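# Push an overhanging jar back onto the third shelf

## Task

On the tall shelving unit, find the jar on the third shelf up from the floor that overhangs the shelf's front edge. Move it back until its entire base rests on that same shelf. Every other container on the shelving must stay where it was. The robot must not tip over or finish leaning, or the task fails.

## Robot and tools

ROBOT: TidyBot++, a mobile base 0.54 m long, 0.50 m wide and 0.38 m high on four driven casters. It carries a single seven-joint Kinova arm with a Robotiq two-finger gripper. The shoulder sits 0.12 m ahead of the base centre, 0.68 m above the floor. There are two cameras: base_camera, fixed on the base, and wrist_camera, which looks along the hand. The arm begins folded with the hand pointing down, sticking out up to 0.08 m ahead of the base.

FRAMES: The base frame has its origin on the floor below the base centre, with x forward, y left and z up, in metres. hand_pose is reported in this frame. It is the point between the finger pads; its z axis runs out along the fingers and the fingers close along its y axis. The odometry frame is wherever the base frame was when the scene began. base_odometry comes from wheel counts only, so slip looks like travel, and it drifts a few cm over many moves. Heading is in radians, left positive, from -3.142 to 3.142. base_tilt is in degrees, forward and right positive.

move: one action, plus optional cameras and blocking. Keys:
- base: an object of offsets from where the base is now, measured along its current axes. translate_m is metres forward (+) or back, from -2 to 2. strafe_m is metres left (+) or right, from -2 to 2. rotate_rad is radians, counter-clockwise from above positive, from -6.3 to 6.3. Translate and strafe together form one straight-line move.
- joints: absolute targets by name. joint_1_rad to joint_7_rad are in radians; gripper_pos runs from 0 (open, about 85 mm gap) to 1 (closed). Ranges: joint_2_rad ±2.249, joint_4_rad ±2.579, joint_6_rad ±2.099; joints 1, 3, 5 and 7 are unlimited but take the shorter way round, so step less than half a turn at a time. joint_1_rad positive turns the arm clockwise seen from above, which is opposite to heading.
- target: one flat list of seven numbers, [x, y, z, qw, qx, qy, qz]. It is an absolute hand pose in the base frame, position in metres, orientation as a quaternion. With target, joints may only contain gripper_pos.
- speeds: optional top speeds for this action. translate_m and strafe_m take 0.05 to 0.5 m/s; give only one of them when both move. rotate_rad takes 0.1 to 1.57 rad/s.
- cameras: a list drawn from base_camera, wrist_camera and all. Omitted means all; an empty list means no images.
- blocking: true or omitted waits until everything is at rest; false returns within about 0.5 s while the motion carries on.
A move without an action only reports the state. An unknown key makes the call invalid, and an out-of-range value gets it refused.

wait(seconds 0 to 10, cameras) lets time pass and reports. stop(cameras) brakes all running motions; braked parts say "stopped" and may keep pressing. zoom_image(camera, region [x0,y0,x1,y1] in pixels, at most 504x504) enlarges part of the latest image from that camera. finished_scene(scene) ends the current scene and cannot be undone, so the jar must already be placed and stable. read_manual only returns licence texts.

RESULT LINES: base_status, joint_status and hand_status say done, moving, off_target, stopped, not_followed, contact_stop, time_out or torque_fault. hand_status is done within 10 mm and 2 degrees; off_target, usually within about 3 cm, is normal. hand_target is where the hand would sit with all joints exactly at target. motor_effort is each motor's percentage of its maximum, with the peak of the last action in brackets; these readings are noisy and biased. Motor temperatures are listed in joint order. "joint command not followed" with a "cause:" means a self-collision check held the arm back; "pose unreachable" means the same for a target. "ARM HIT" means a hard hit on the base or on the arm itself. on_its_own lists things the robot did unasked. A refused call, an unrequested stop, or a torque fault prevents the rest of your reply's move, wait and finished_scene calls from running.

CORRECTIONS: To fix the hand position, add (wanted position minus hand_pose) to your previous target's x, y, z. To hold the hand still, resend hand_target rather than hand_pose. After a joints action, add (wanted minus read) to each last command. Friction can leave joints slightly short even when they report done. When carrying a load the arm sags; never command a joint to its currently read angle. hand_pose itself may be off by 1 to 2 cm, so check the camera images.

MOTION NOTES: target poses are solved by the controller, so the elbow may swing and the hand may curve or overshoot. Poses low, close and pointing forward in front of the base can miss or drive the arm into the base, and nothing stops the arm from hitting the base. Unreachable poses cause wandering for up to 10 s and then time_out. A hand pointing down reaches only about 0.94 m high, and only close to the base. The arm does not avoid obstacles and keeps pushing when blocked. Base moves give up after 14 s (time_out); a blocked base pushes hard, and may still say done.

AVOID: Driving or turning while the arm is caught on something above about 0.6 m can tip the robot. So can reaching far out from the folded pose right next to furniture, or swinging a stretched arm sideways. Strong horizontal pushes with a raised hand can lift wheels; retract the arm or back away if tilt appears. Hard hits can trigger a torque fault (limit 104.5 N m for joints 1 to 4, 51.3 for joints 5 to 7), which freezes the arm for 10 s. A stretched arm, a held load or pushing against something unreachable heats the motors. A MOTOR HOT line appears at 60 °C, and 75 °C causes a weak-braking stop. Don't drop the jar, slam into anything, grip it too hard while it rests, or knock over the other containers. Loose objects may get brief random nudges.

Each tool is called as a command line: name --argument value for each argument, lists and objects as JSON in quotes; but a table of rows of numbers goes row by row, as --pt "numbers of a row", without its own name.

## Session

move --joints '{"joint_1_rad": 0.0, "joint_2_rad": -0.3, "joint_3_rad": 3.1416, "joint_4_rad": -1.6, "joint_5_rad": -0.05, "joint_6_rad": -0.5, "joint_7_rad": 1.57}'

Scene clock: 2.20 s.
Motor temperatures (°C): [32 30 30 31 35 34 35]
move: done
base_odometry: x=+0.000 y=+0.000 heading=+0.000
base_tilt: forward=-0.5 right=-0.1
base_status: not commanded
joint_positions: joint_1_rad=+0.029 joint_2_rad=-0.324 joint_3_rad=+3.128 joint_4_rad=-1.616 joint_5_rad=-0.017 joint_6_rad=-0.540 joint_7_rad=+1.582 gripper_pos=+0.000
joint_status: all done
motor_effort: joint_1_rad=-1(2) joint_2_rad=-9(9) joint_3_rad=+0(1) joint_4_rad=+22(22) joint_5_rad=+0(1) joint_6_rad=+7(8) joint_7_rad=+0(2)
hand_pose: x=+0.5877 y=-0.0018 z=+1.0866 quat_wxyz=(+0.002, +0.793, -0.004, +0.609) (m; base frame)
hand_target: x=+0.6007 y=+0.0088 z=+1.0973 quat_wxyz=(-0.023, +0.783, -0.010, +0.621) (m; base frame)
hand_status: not commanded
pictures: base_camera, wrist_camera
Images, in order (width x height): base_camera 644x364, wrist_camera 644x476.

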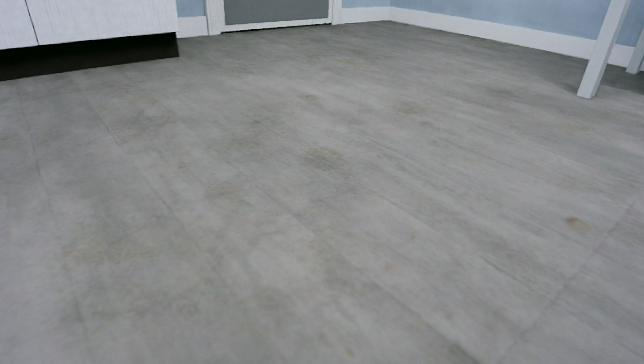

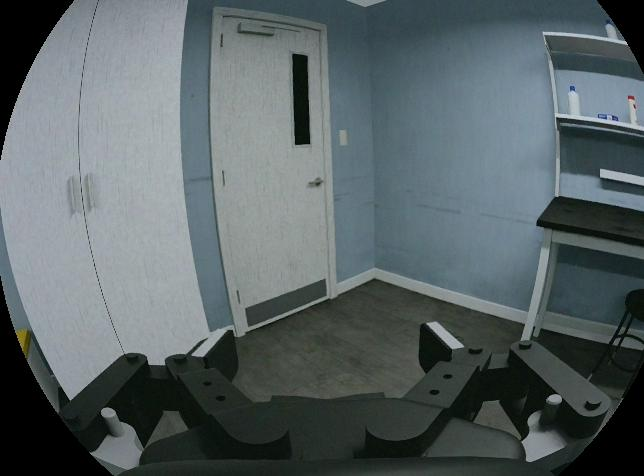

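move --joints '{"joint_1_rad": 1.9}'

Scene clock: 5.97 s.
Motor temperatures (°C): [32 30 30 31 35 34 35]
move: done
base_odometry: x=+0.000 y=+0.000 heading=+0.000
base_tilt: forward=-0.5 right=-0.1
base_status: not commanded
joint_positions: joint_1_rad=+1.872 joint_2_rad=-0.320 joint_3_rad=+3.135 joint_4_rad=-1.616 joint_5_rad=-0.017 joint_6_rad=-0.536 joint_7_rad=+1.582 gripper_pos=+0.000
joint_status: all done
motor_effort: joint_1_rad=-1(2) joint_2_rad=-9(10) joint_3_rad=+0(1) joint_4_rad=+21(22) joint_5_rad=+0(1) joint_6_rad=+7(8) joint_7_rad=+1(1)
hand_pose: x=-0.0133 y=-0.4520 z=+1.0856 quat_wxyz=(+0.487, +0.474, -0.636, +0.365) (m; base frame)
hand_target: x=-0.0284 y=-0.4586 z=+1.0973 quat_wxyz=(+0.492, +0.447, -0.643, +0.380) (m; base frame)
hand_status: not commanded
pictures: base_camera, wrist_camera
Images, in order (width x height): base_camera 644x364, wrist_camera 644x476.

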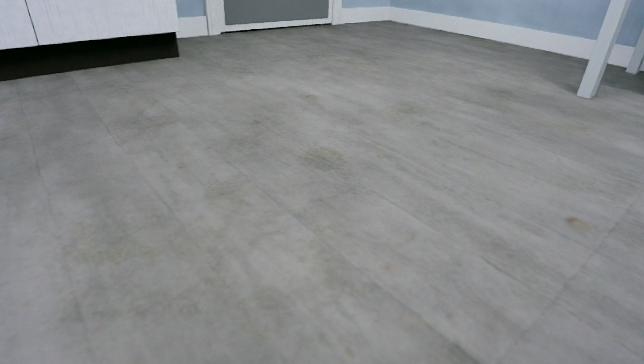

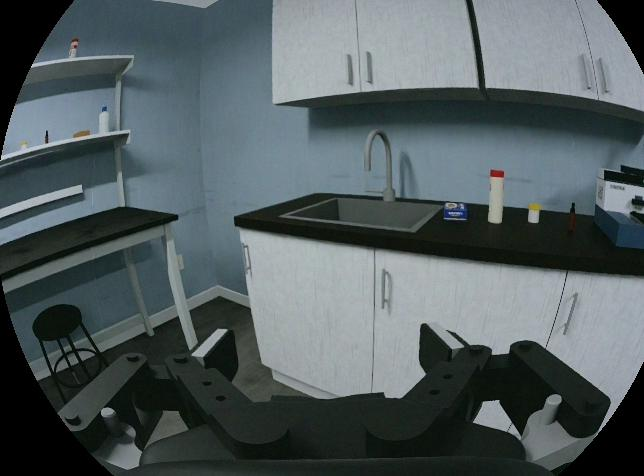

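move --joints '{"joint_1_rad": 3.6}'

Scene clock: 9.37 s.
Motor temperatures (°C): [32 30 30 31 35 34 35]
move: done
base_odometry: x=+0.000 y=+0.000 heading=+0.000
base_tilt: forward=-0.4 right=-0.1
base_status: not commanded
joint_positions: joint_1_rad=+3.573 joint_2_rad=-0.320 joint_3_rad=+3.137 joint_4_rad=-1.616 joint_5_rad=-0.017 joint_6_rad=-0.536 joint_7_rad=+1.582 gripper_pos=+0.000
joint_status: all done
motor_effort: joint_1_rad=-1(2) joint_2_rad=-9(10) joint_3_rad=+0(1) joint_4_rad=+22(22) joint_5_rad=+0(1) joint_6_rad=+8(8) joint_7_rad=+1(1)
hand_pose: x=-0.3117 y=+0.1908 z=+1.0857 quat_wxyz=(+0.596, -0.166, -0.776, -0.125) (m; base frame)
hand_target: x=-0.3168 y=+0.2052 z=+1.0973 quat_wxyz=(+0.610, -0.188, -0.760, -0.119) (m; base frame)
hand_status: not commanded
pictures: base_camera, wrist_camera
Images, in order (width x height): base_camera 644x364, wrist_camera 644x476.

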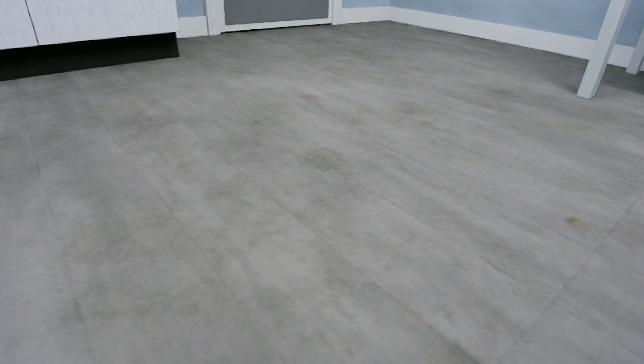

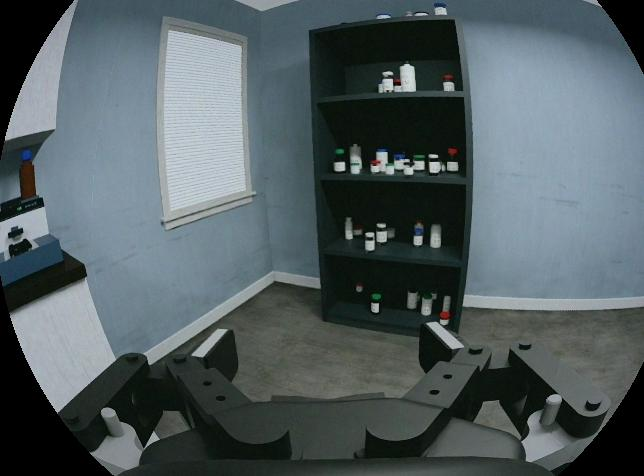

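zoom_image --camera "wrist_camera" --region '[310, 130, 480, 200]'

Scaled by 2.965.

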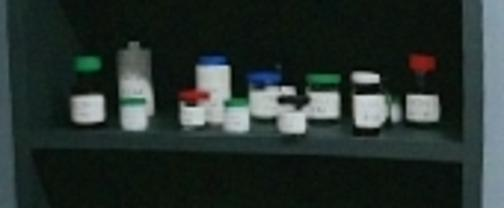

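move --base '{"translate_m": -0.94, "strafe_m": 0.7, "rotate_rad": 2.45}' --joints '{"joint_1_rad": 0.0, "joint_2_rad": -0.2, "joint_4_rad": -0.8, "joint_6_rad": -1.4, "joint_5_rad": -0.05}'

Scene clock: 16.13 s.
Motor temperatures (°C): [32 30 30 31 35 34 35]
move: done
base_odometry: x=-0.940 y=+0.700 heading=+2.451
base_tilt: forward=-0.5 right=-0.1
base_status: done
joint_positions: joint_1_rad=+6.255 joint_2_rad=-0.203 joint_3_rad=+3.137 joint_4_rad=-0.819 joint_5_rad=-0.017 joint_6_rad=-1.350 joint_7_rad=+1.582 gripper_pos=+0.000
joint_status: all done
motor_effort: joint_1_rad=+0(2) joint_2_rad=-6(11) joint_3_rad=+0(1) joint_4_rad=+15(22) joint_5_rad=+0(1) joint_6_rad=+7(8) joint_7_rad=+0(1)
hand_pose: x=+0.5027 y=+0.0193 z=+1.2303 quat_wxyz=(+0.013, -0.832, -0.021, -0.554) (m; base frame)
hand_target: x=+0.4956 y=+0.0167 z=+1.2243 quat_wxyz=(+0.023, -0.841, -0.009, -0.540) (m; base frame)
hand_status: not commanded
pictures: base_camera, wrist_camera
Images, in order (width x height): base_camera 644x364, wrist_camera 644x476.

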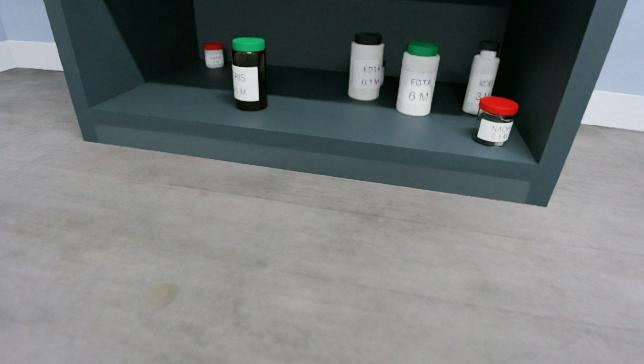

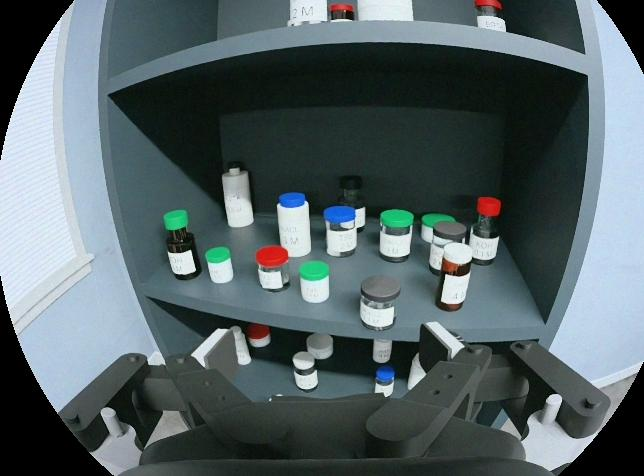

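zoom_image --camera "wrist_camera" --region '[300, 220, 500, 350]'

zoom_image --camera "wrist_camera" --region '[130, 150, 560, 350]'

Scaled by 2.520.

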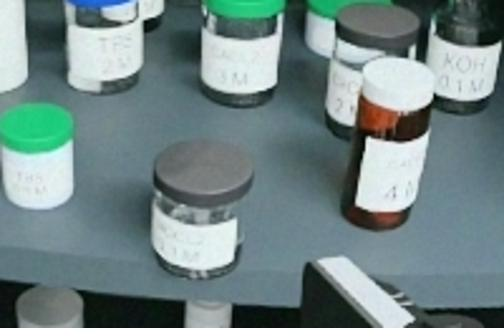

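Scaled by 1.172.

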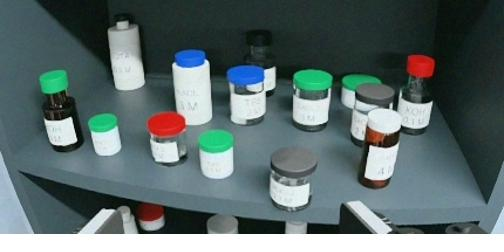

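move --base '{"translate_m": -0.071, "strafe_m": 0.187, "rotate_rad": -0.28}' --joints '{"joint_1_rad": 0.02, "joint_2_rad": -0.262, "joint_3_rad": 3.1416, "joint_4_rad": -1.685, "joint_5_rad": -0.05, "joint_6_rad": -0.425, "joint_7_rad": 1.57, "gripper_pos": 0.6}'

zoom_image --camera "wrist_camera" --region '[220, 150, 440, 290]'

Scene clock: 24.00 s.
Motor temperatures (°C): [32 30 30 31 35 34 35]
move: done
base_odometry: x=-1.004 y=+0.511 heading=+2.170
base_tilt: forward=-0.5 right=-0.1
base_status: done
joint_positions: joint_1_rad=+6.274 joint_2_rad=-0.245 joint_3_rad=+3.141 joint_4_rad=-1.661 joint_5_rad=-0.017 joint_6_rad=-0.464 joint_7_rad=+1.582 gripper_pos=+0.600
joint_status: all done
motor_effort: joint_1_rad=-1(2) joint_2_rad=-12(14) joint_3_rad=+0(2) joint_4_rad=+22(23) joint_5_rad=+0(1) joint_6_rad=+7(8) joint_7_rad=+0(2)
hand_pose: x=+0.6239 y=+0.0086 z=+1.0437 quat_wxyz=(+0.007, -0.808, -0.005, -0.590) (m; base frame)
hand_target: x=+0.6204 y=-0.0023 z=+1.0495 quat_wxyz=(+0.016, -0.798, +0.020, -0.603) (m; base frame)
hand_status: not commanded
pictures: base_camera, wrist_camera
Images, in order (width x height): base_camera 644x364, wrist_camera 644x476.

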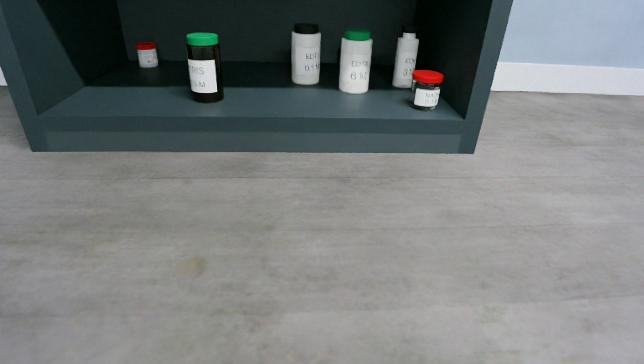

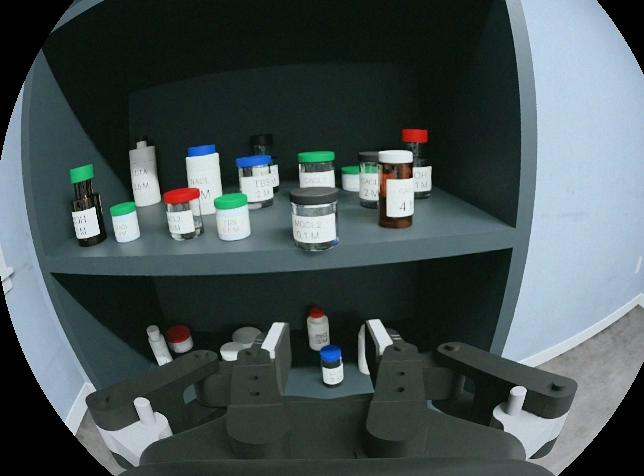

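Scaled by 2.291.

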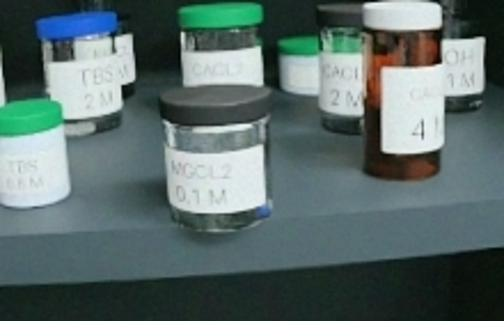

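move --base '{"translate_m": 0.19, "strafe_m": 0.017, "rotate_rad": -0.01}' --speeds '{"translate_m": 0.2}' --joints '{"joint_2_rad": -0.238}'

zoom_image --camera "wrist_camera" --region '[220, 200, 440, 390]'

Scene clock: 28.50 s.
Motor temperatures (°C): [32 30 30 31 35 34 35]
move: done
base_odometry: x=-1.126 y=+0.658 heading=+2.160
base_tilt: forward=-0.5 right=-0.1
base_status: done
joint_positions: joint_1_rad=+6.278 joint_2_rad=-0.242 joint_3_rad=+3.141 joint_4_rad=-1.662 joint_5_rad=-0.017 joint_6_rad=-0.460 joint_7_rad=+1.582 gripper_pos=+0.600
joint_status: all done
motor_effort: joint_1_rad=+0(1) joint_2_rad=-12(16) joint_3_rad=+0(2) joint_4_rad=+22(23) joint_5_rad=+0(0) joint_6_rad=+7(8) joint_7_rad=+0(1)
hand_pose: x=+0.6255 y=+0.0068 z=+1.0425 quat_wxyz=(+0.006, -0.808, -0.003, -0.590) (m; base frame)
hand_target: x=+0.6291 y=-0.0024 z=+1.0373 quat_wxyz=(+0.016, -0.805, +0.021, -0.593) (m; base frame)
hand_status: not commanded
pictures: base_camera, wrist_camera
Images, in order (width x height): base_camera 644x364, wrist_camera 644x476.

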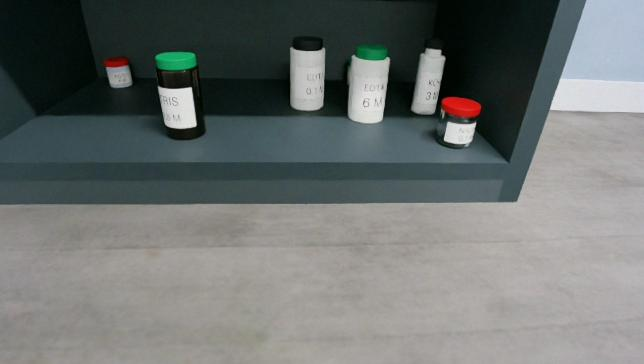

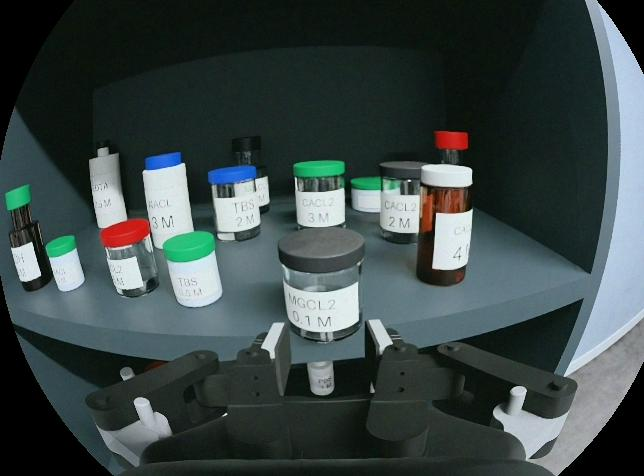

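Scaled by 2.291.

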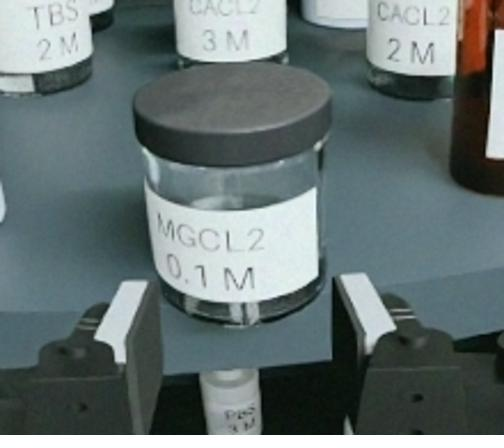

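move --base '{"translate_m": 0.025, "strafe_m": 0.005}' --speeds '{"translate_m": 0.1}' --joints '{"joint_2_rad": -0.222}'

zoom_image --camera "wrist_camera" --region '[220, 200, 440, 410]'

Scene clock: 30.60 s.
Motor temperatures (°C): [32 30 30 31 35 34 35]
move: done
base_odometry: x=-1.144 y=+0.676 heading=+2.160
base_tilt: forward=-0.5 right=+0.0
base_status: done
joint_positions: joint_1_rad=+6.278 joint_2_rad=-0.226 joint_3_rad=+3.141 joint_4_rad=-1.664 joint_5_rad=-0.017 joint_6_rad=-0.459 joint_7_rad=+1.582 gripper_pos=+0.600
joint_status: all done
motor_effort: joint_1_rad=-1(1) joint_2_rad=-13(16) joint_3_rad=+0(1) joint_4_rad=+22(23) joint_5_rad=+0(0) joint_6_rad=+7(8) joint_7_rad=+1(1)
hand_pose: x=+0.6311 y=+0.0068 z=+1.0340 quat_wxyz=(+0.006, -0.812, -0.003, -0.583) (m; base frame)
hand_target: x=+0.6347 y=-0.0025 z=+1.0291 quat_wxyz=(+0.016, -0.809, +0.021, -0.587) (m; base frame)
hand_status: not commanded
pictures: base_camera, wrist_camera
Images, in order (width x height): base_camera 644x364, wrist_camera 644x476.

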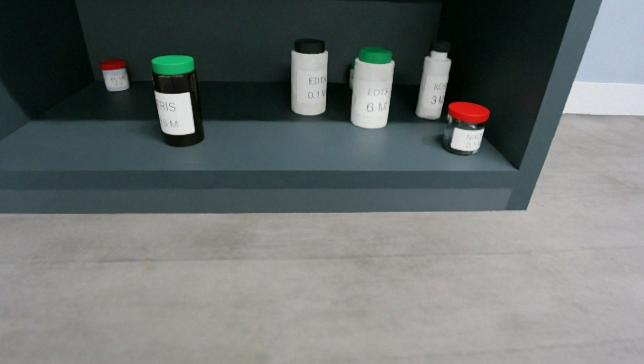

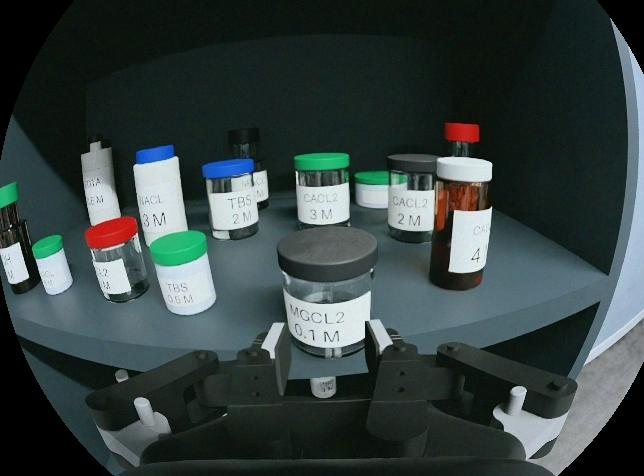

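Scaled by 2.291.

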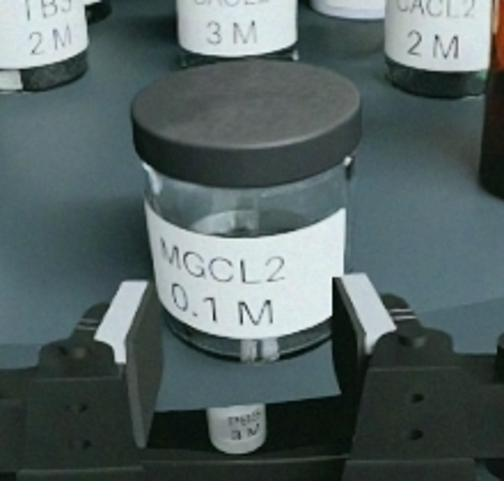

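move --base '{"translate_m": 0.05}' --speeds '{"translate_m": 0.06}'

zoom_image --camera "wrist_camera" --region '[220, 200, 440, 410]'

Scene clock: 32.63 s.
Motor temperatures (°C): [32 30 30 31 35 34 35]
move: done
base_odometry: x=-1.172 y=+0.717 heading=+2.160
base_tilt: forward=-0.4 right=-0.1
base_status: done
joint_positions: joint_1_rad=+6.279 joint_2_rad=-0.227 joint_3_rad=+3.141 joint_4_rad=-1.664 joint_5_rad=-0.017 joint_6_rad=-0.458 joint_7_rad=+1.582 gripper_pos=+0.600
joint_status: not commanded
motor_effort: joint_1_rad=-1(1) joint_2_rad=-12(16) joint_3_rad=+0(1) joint_4_rad=+22(23) joint_5_rad=+0(1) joint_6_rad=+7(8) joint_7_rad=+0(1)
hand_pose: x=+0.6310 y=+0.0063 z=+1.0343 quat_wxyz=(+0.006, -0.812, -0.003, -0.583) (m; base frame)
hand_target: x=+0.6347 y=-0.0025 z=+1.0291 quat_wxyz=(+0.016, -0.809, +0.021, -0.587) (m; base frame)
hand_status: not commanded
pictures: base_camera, wrist_camera
Images, in order (width x height): base_camera 644x364, wrist_camera 644x476.

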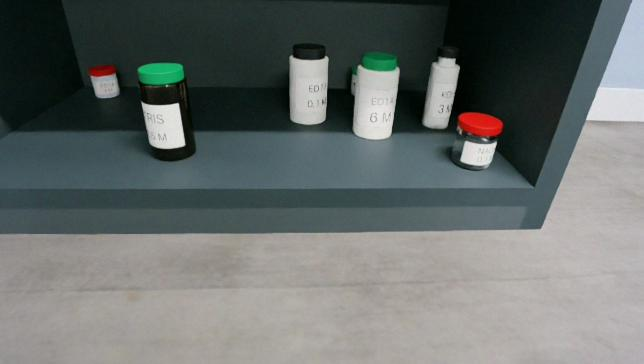

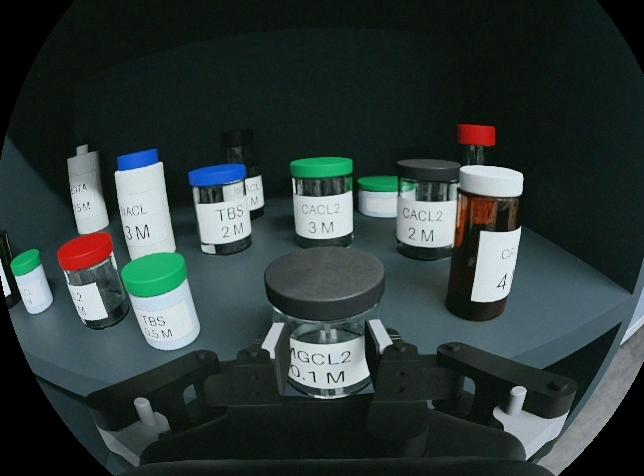

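Scaled by 2.291.

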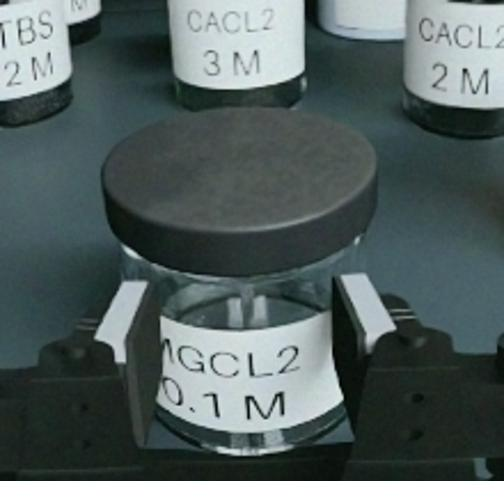

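move --base '{"translate_m": 0.035}' --speeds '{"translate_m": 0.05}'

zoom_image --camera "wrist_camera" --region '[220, 200, 440, 410]'

Scene clock: 34.33 s.
Motor temperatures (°C): [32 30 30 31 35 34 35]
move: done
base_odometry: x=-1.191 y=+0.746 heading=+2.161
base_tilt: forward=-0.5 right=-0.1
base_status: done
joint_positions: joint_1_rad=+6.279 joint_2_rad=-0.227 joint_3_rad=+3.141 joint_4_rad=-1.664 joint_5_rad=-0.017 joint_6_rad=-0.458 joint_7_rad=+1.582 gripper_pos=+0.600
joint_status: not commanded
motor_effort: joint_1_rad=-1(1) joint_2_rad=-13(16) joint_3_rad=+0(1) joint_4_rad=+22(22) joint_5_rad=+0(0) joint_6_rad=+7(8) joint_7_rad=+1(1)
hand_pose: x=+0.6308 y=+0.0063 z=+1.0347 quat_wxyz=(+0.006, -0.812, -0.003, -0.584) (m; base frame)
hand_target: x=+0.6347 y=-0.0025 z=+1.0291 quat_wxyz=(+0.016, -0.809, +0.021, -0.587) (m; base frame)
hand_status: not commanded
pictures: base_camera, wrist_camera
Images, in order (width x height): base_camera 644x364, wrist_camera 644x476.

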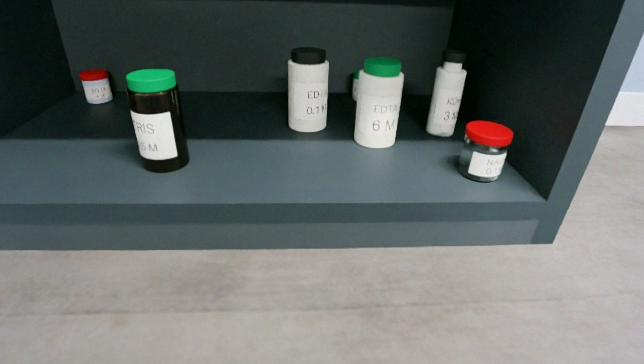

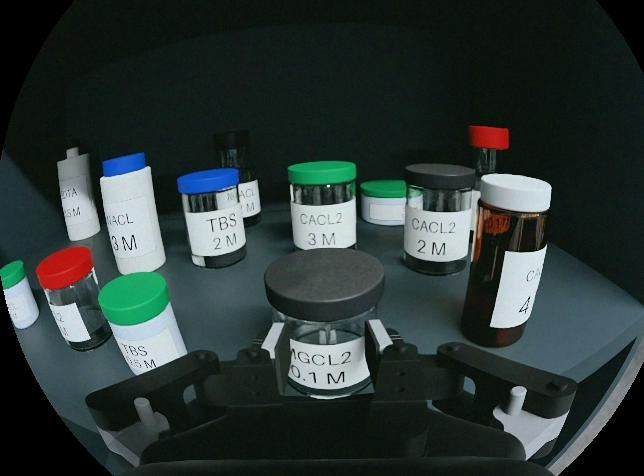

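Scaled by 2.291.

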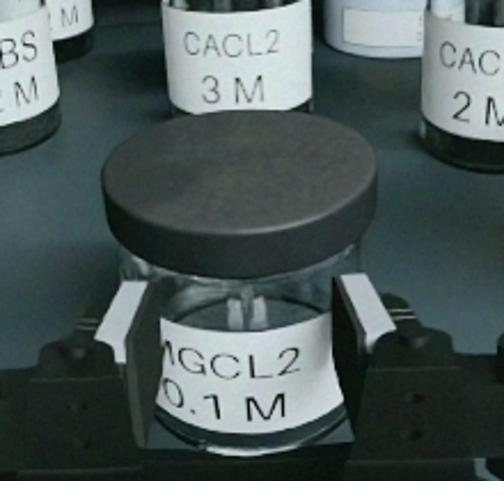

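move --base '{"translate_m": -0.27}' --speeds '{"translate_m": 0.3}'

zoom_image --camera "wrist_camera" --region '[220, 160, 440, 290]'

Scene clock: 36.43 s.
Motor temperatures (°C): [32 30 30 31 35 34 35]
move: done
base_odometry: x=-1.041 y=+0.522 heading=+2.161
base_tilt: forward=-0.5 right=+0.0
base_status: done
joint_positions: joint_1_rad=+6.280 joint_2_rad=-0.230 joint_3_rad=+3.141 joint_4_rad=-1.664 joint_5_rad=-0.017 joint_6_rad=-0.457 joint_7_rad=+1.582 gripper_pos=+0.600
joint_status: not commanded
motor_effort: joint_1_rad=-1(2) joint_2_rad=-13(16) joint_3_rad=+0(2) joint_4_rad=+22(23) joint_5_rad=+0(1) joint_6_rad=+7(8) joint_7_rad=+0(1)
hand_pose: x=+0.6300 y=+0.0058 z=+1.0360 quat_wxyz=(+0.005, -0.811, -0.002, -0.585) (m; base frame)
hand_target: x=+0.6347 y=-0.0025 z=+1.0291 quat_wxyz=(+0.016, -0.809, +0.021, -0.587) (m; base frame)
hand_status: not commanded
pictures: base_camera, wrist_camera
Images, in order (width x height): base_camera 644x364, wrist_camera 644x476.

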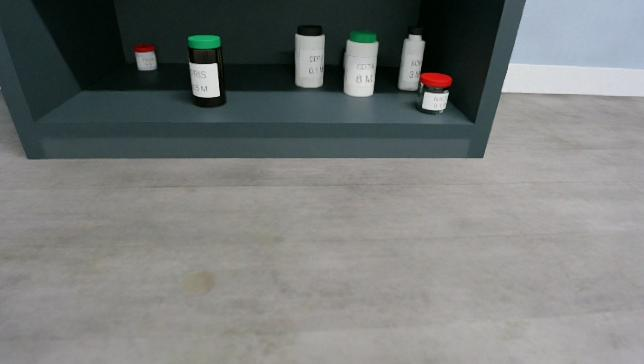

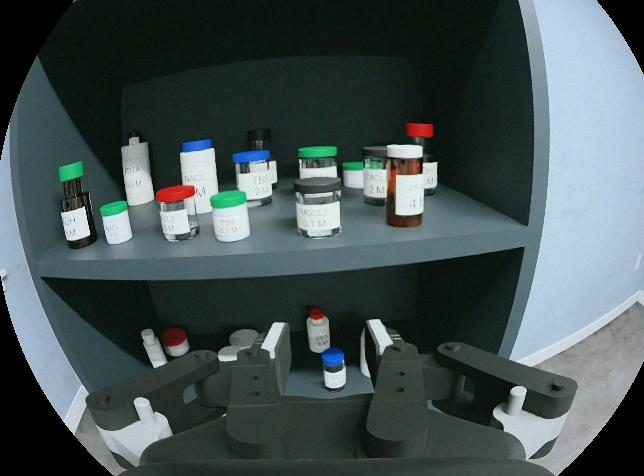

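Scaled by 2.291.

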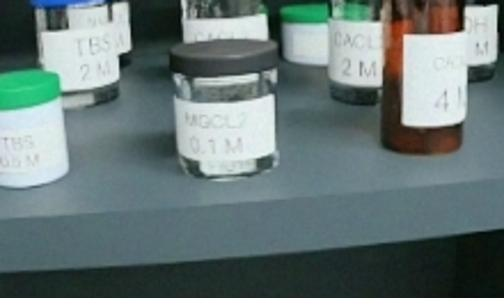

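zoom_image --camera "wrist_camera" --region '[30, 120, 250, 290]'

zoom_image --camera "wrist_camera" --region '[270, 180, 370, 270]'

Scaled by 2.291.

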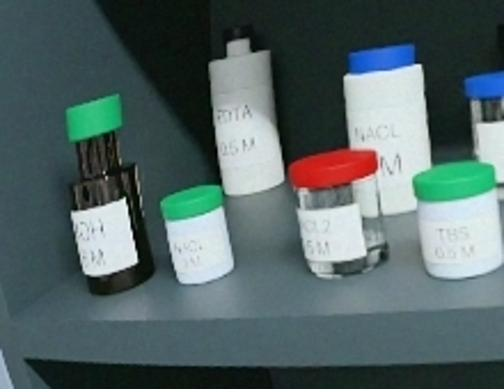

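Scaled by 5.040.

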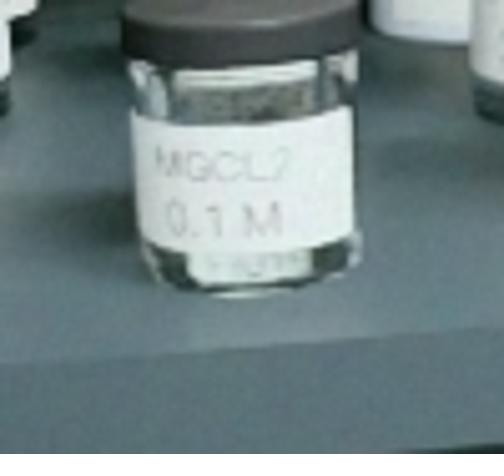

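finished_scene --scene 2

The scene is finished: the task was done.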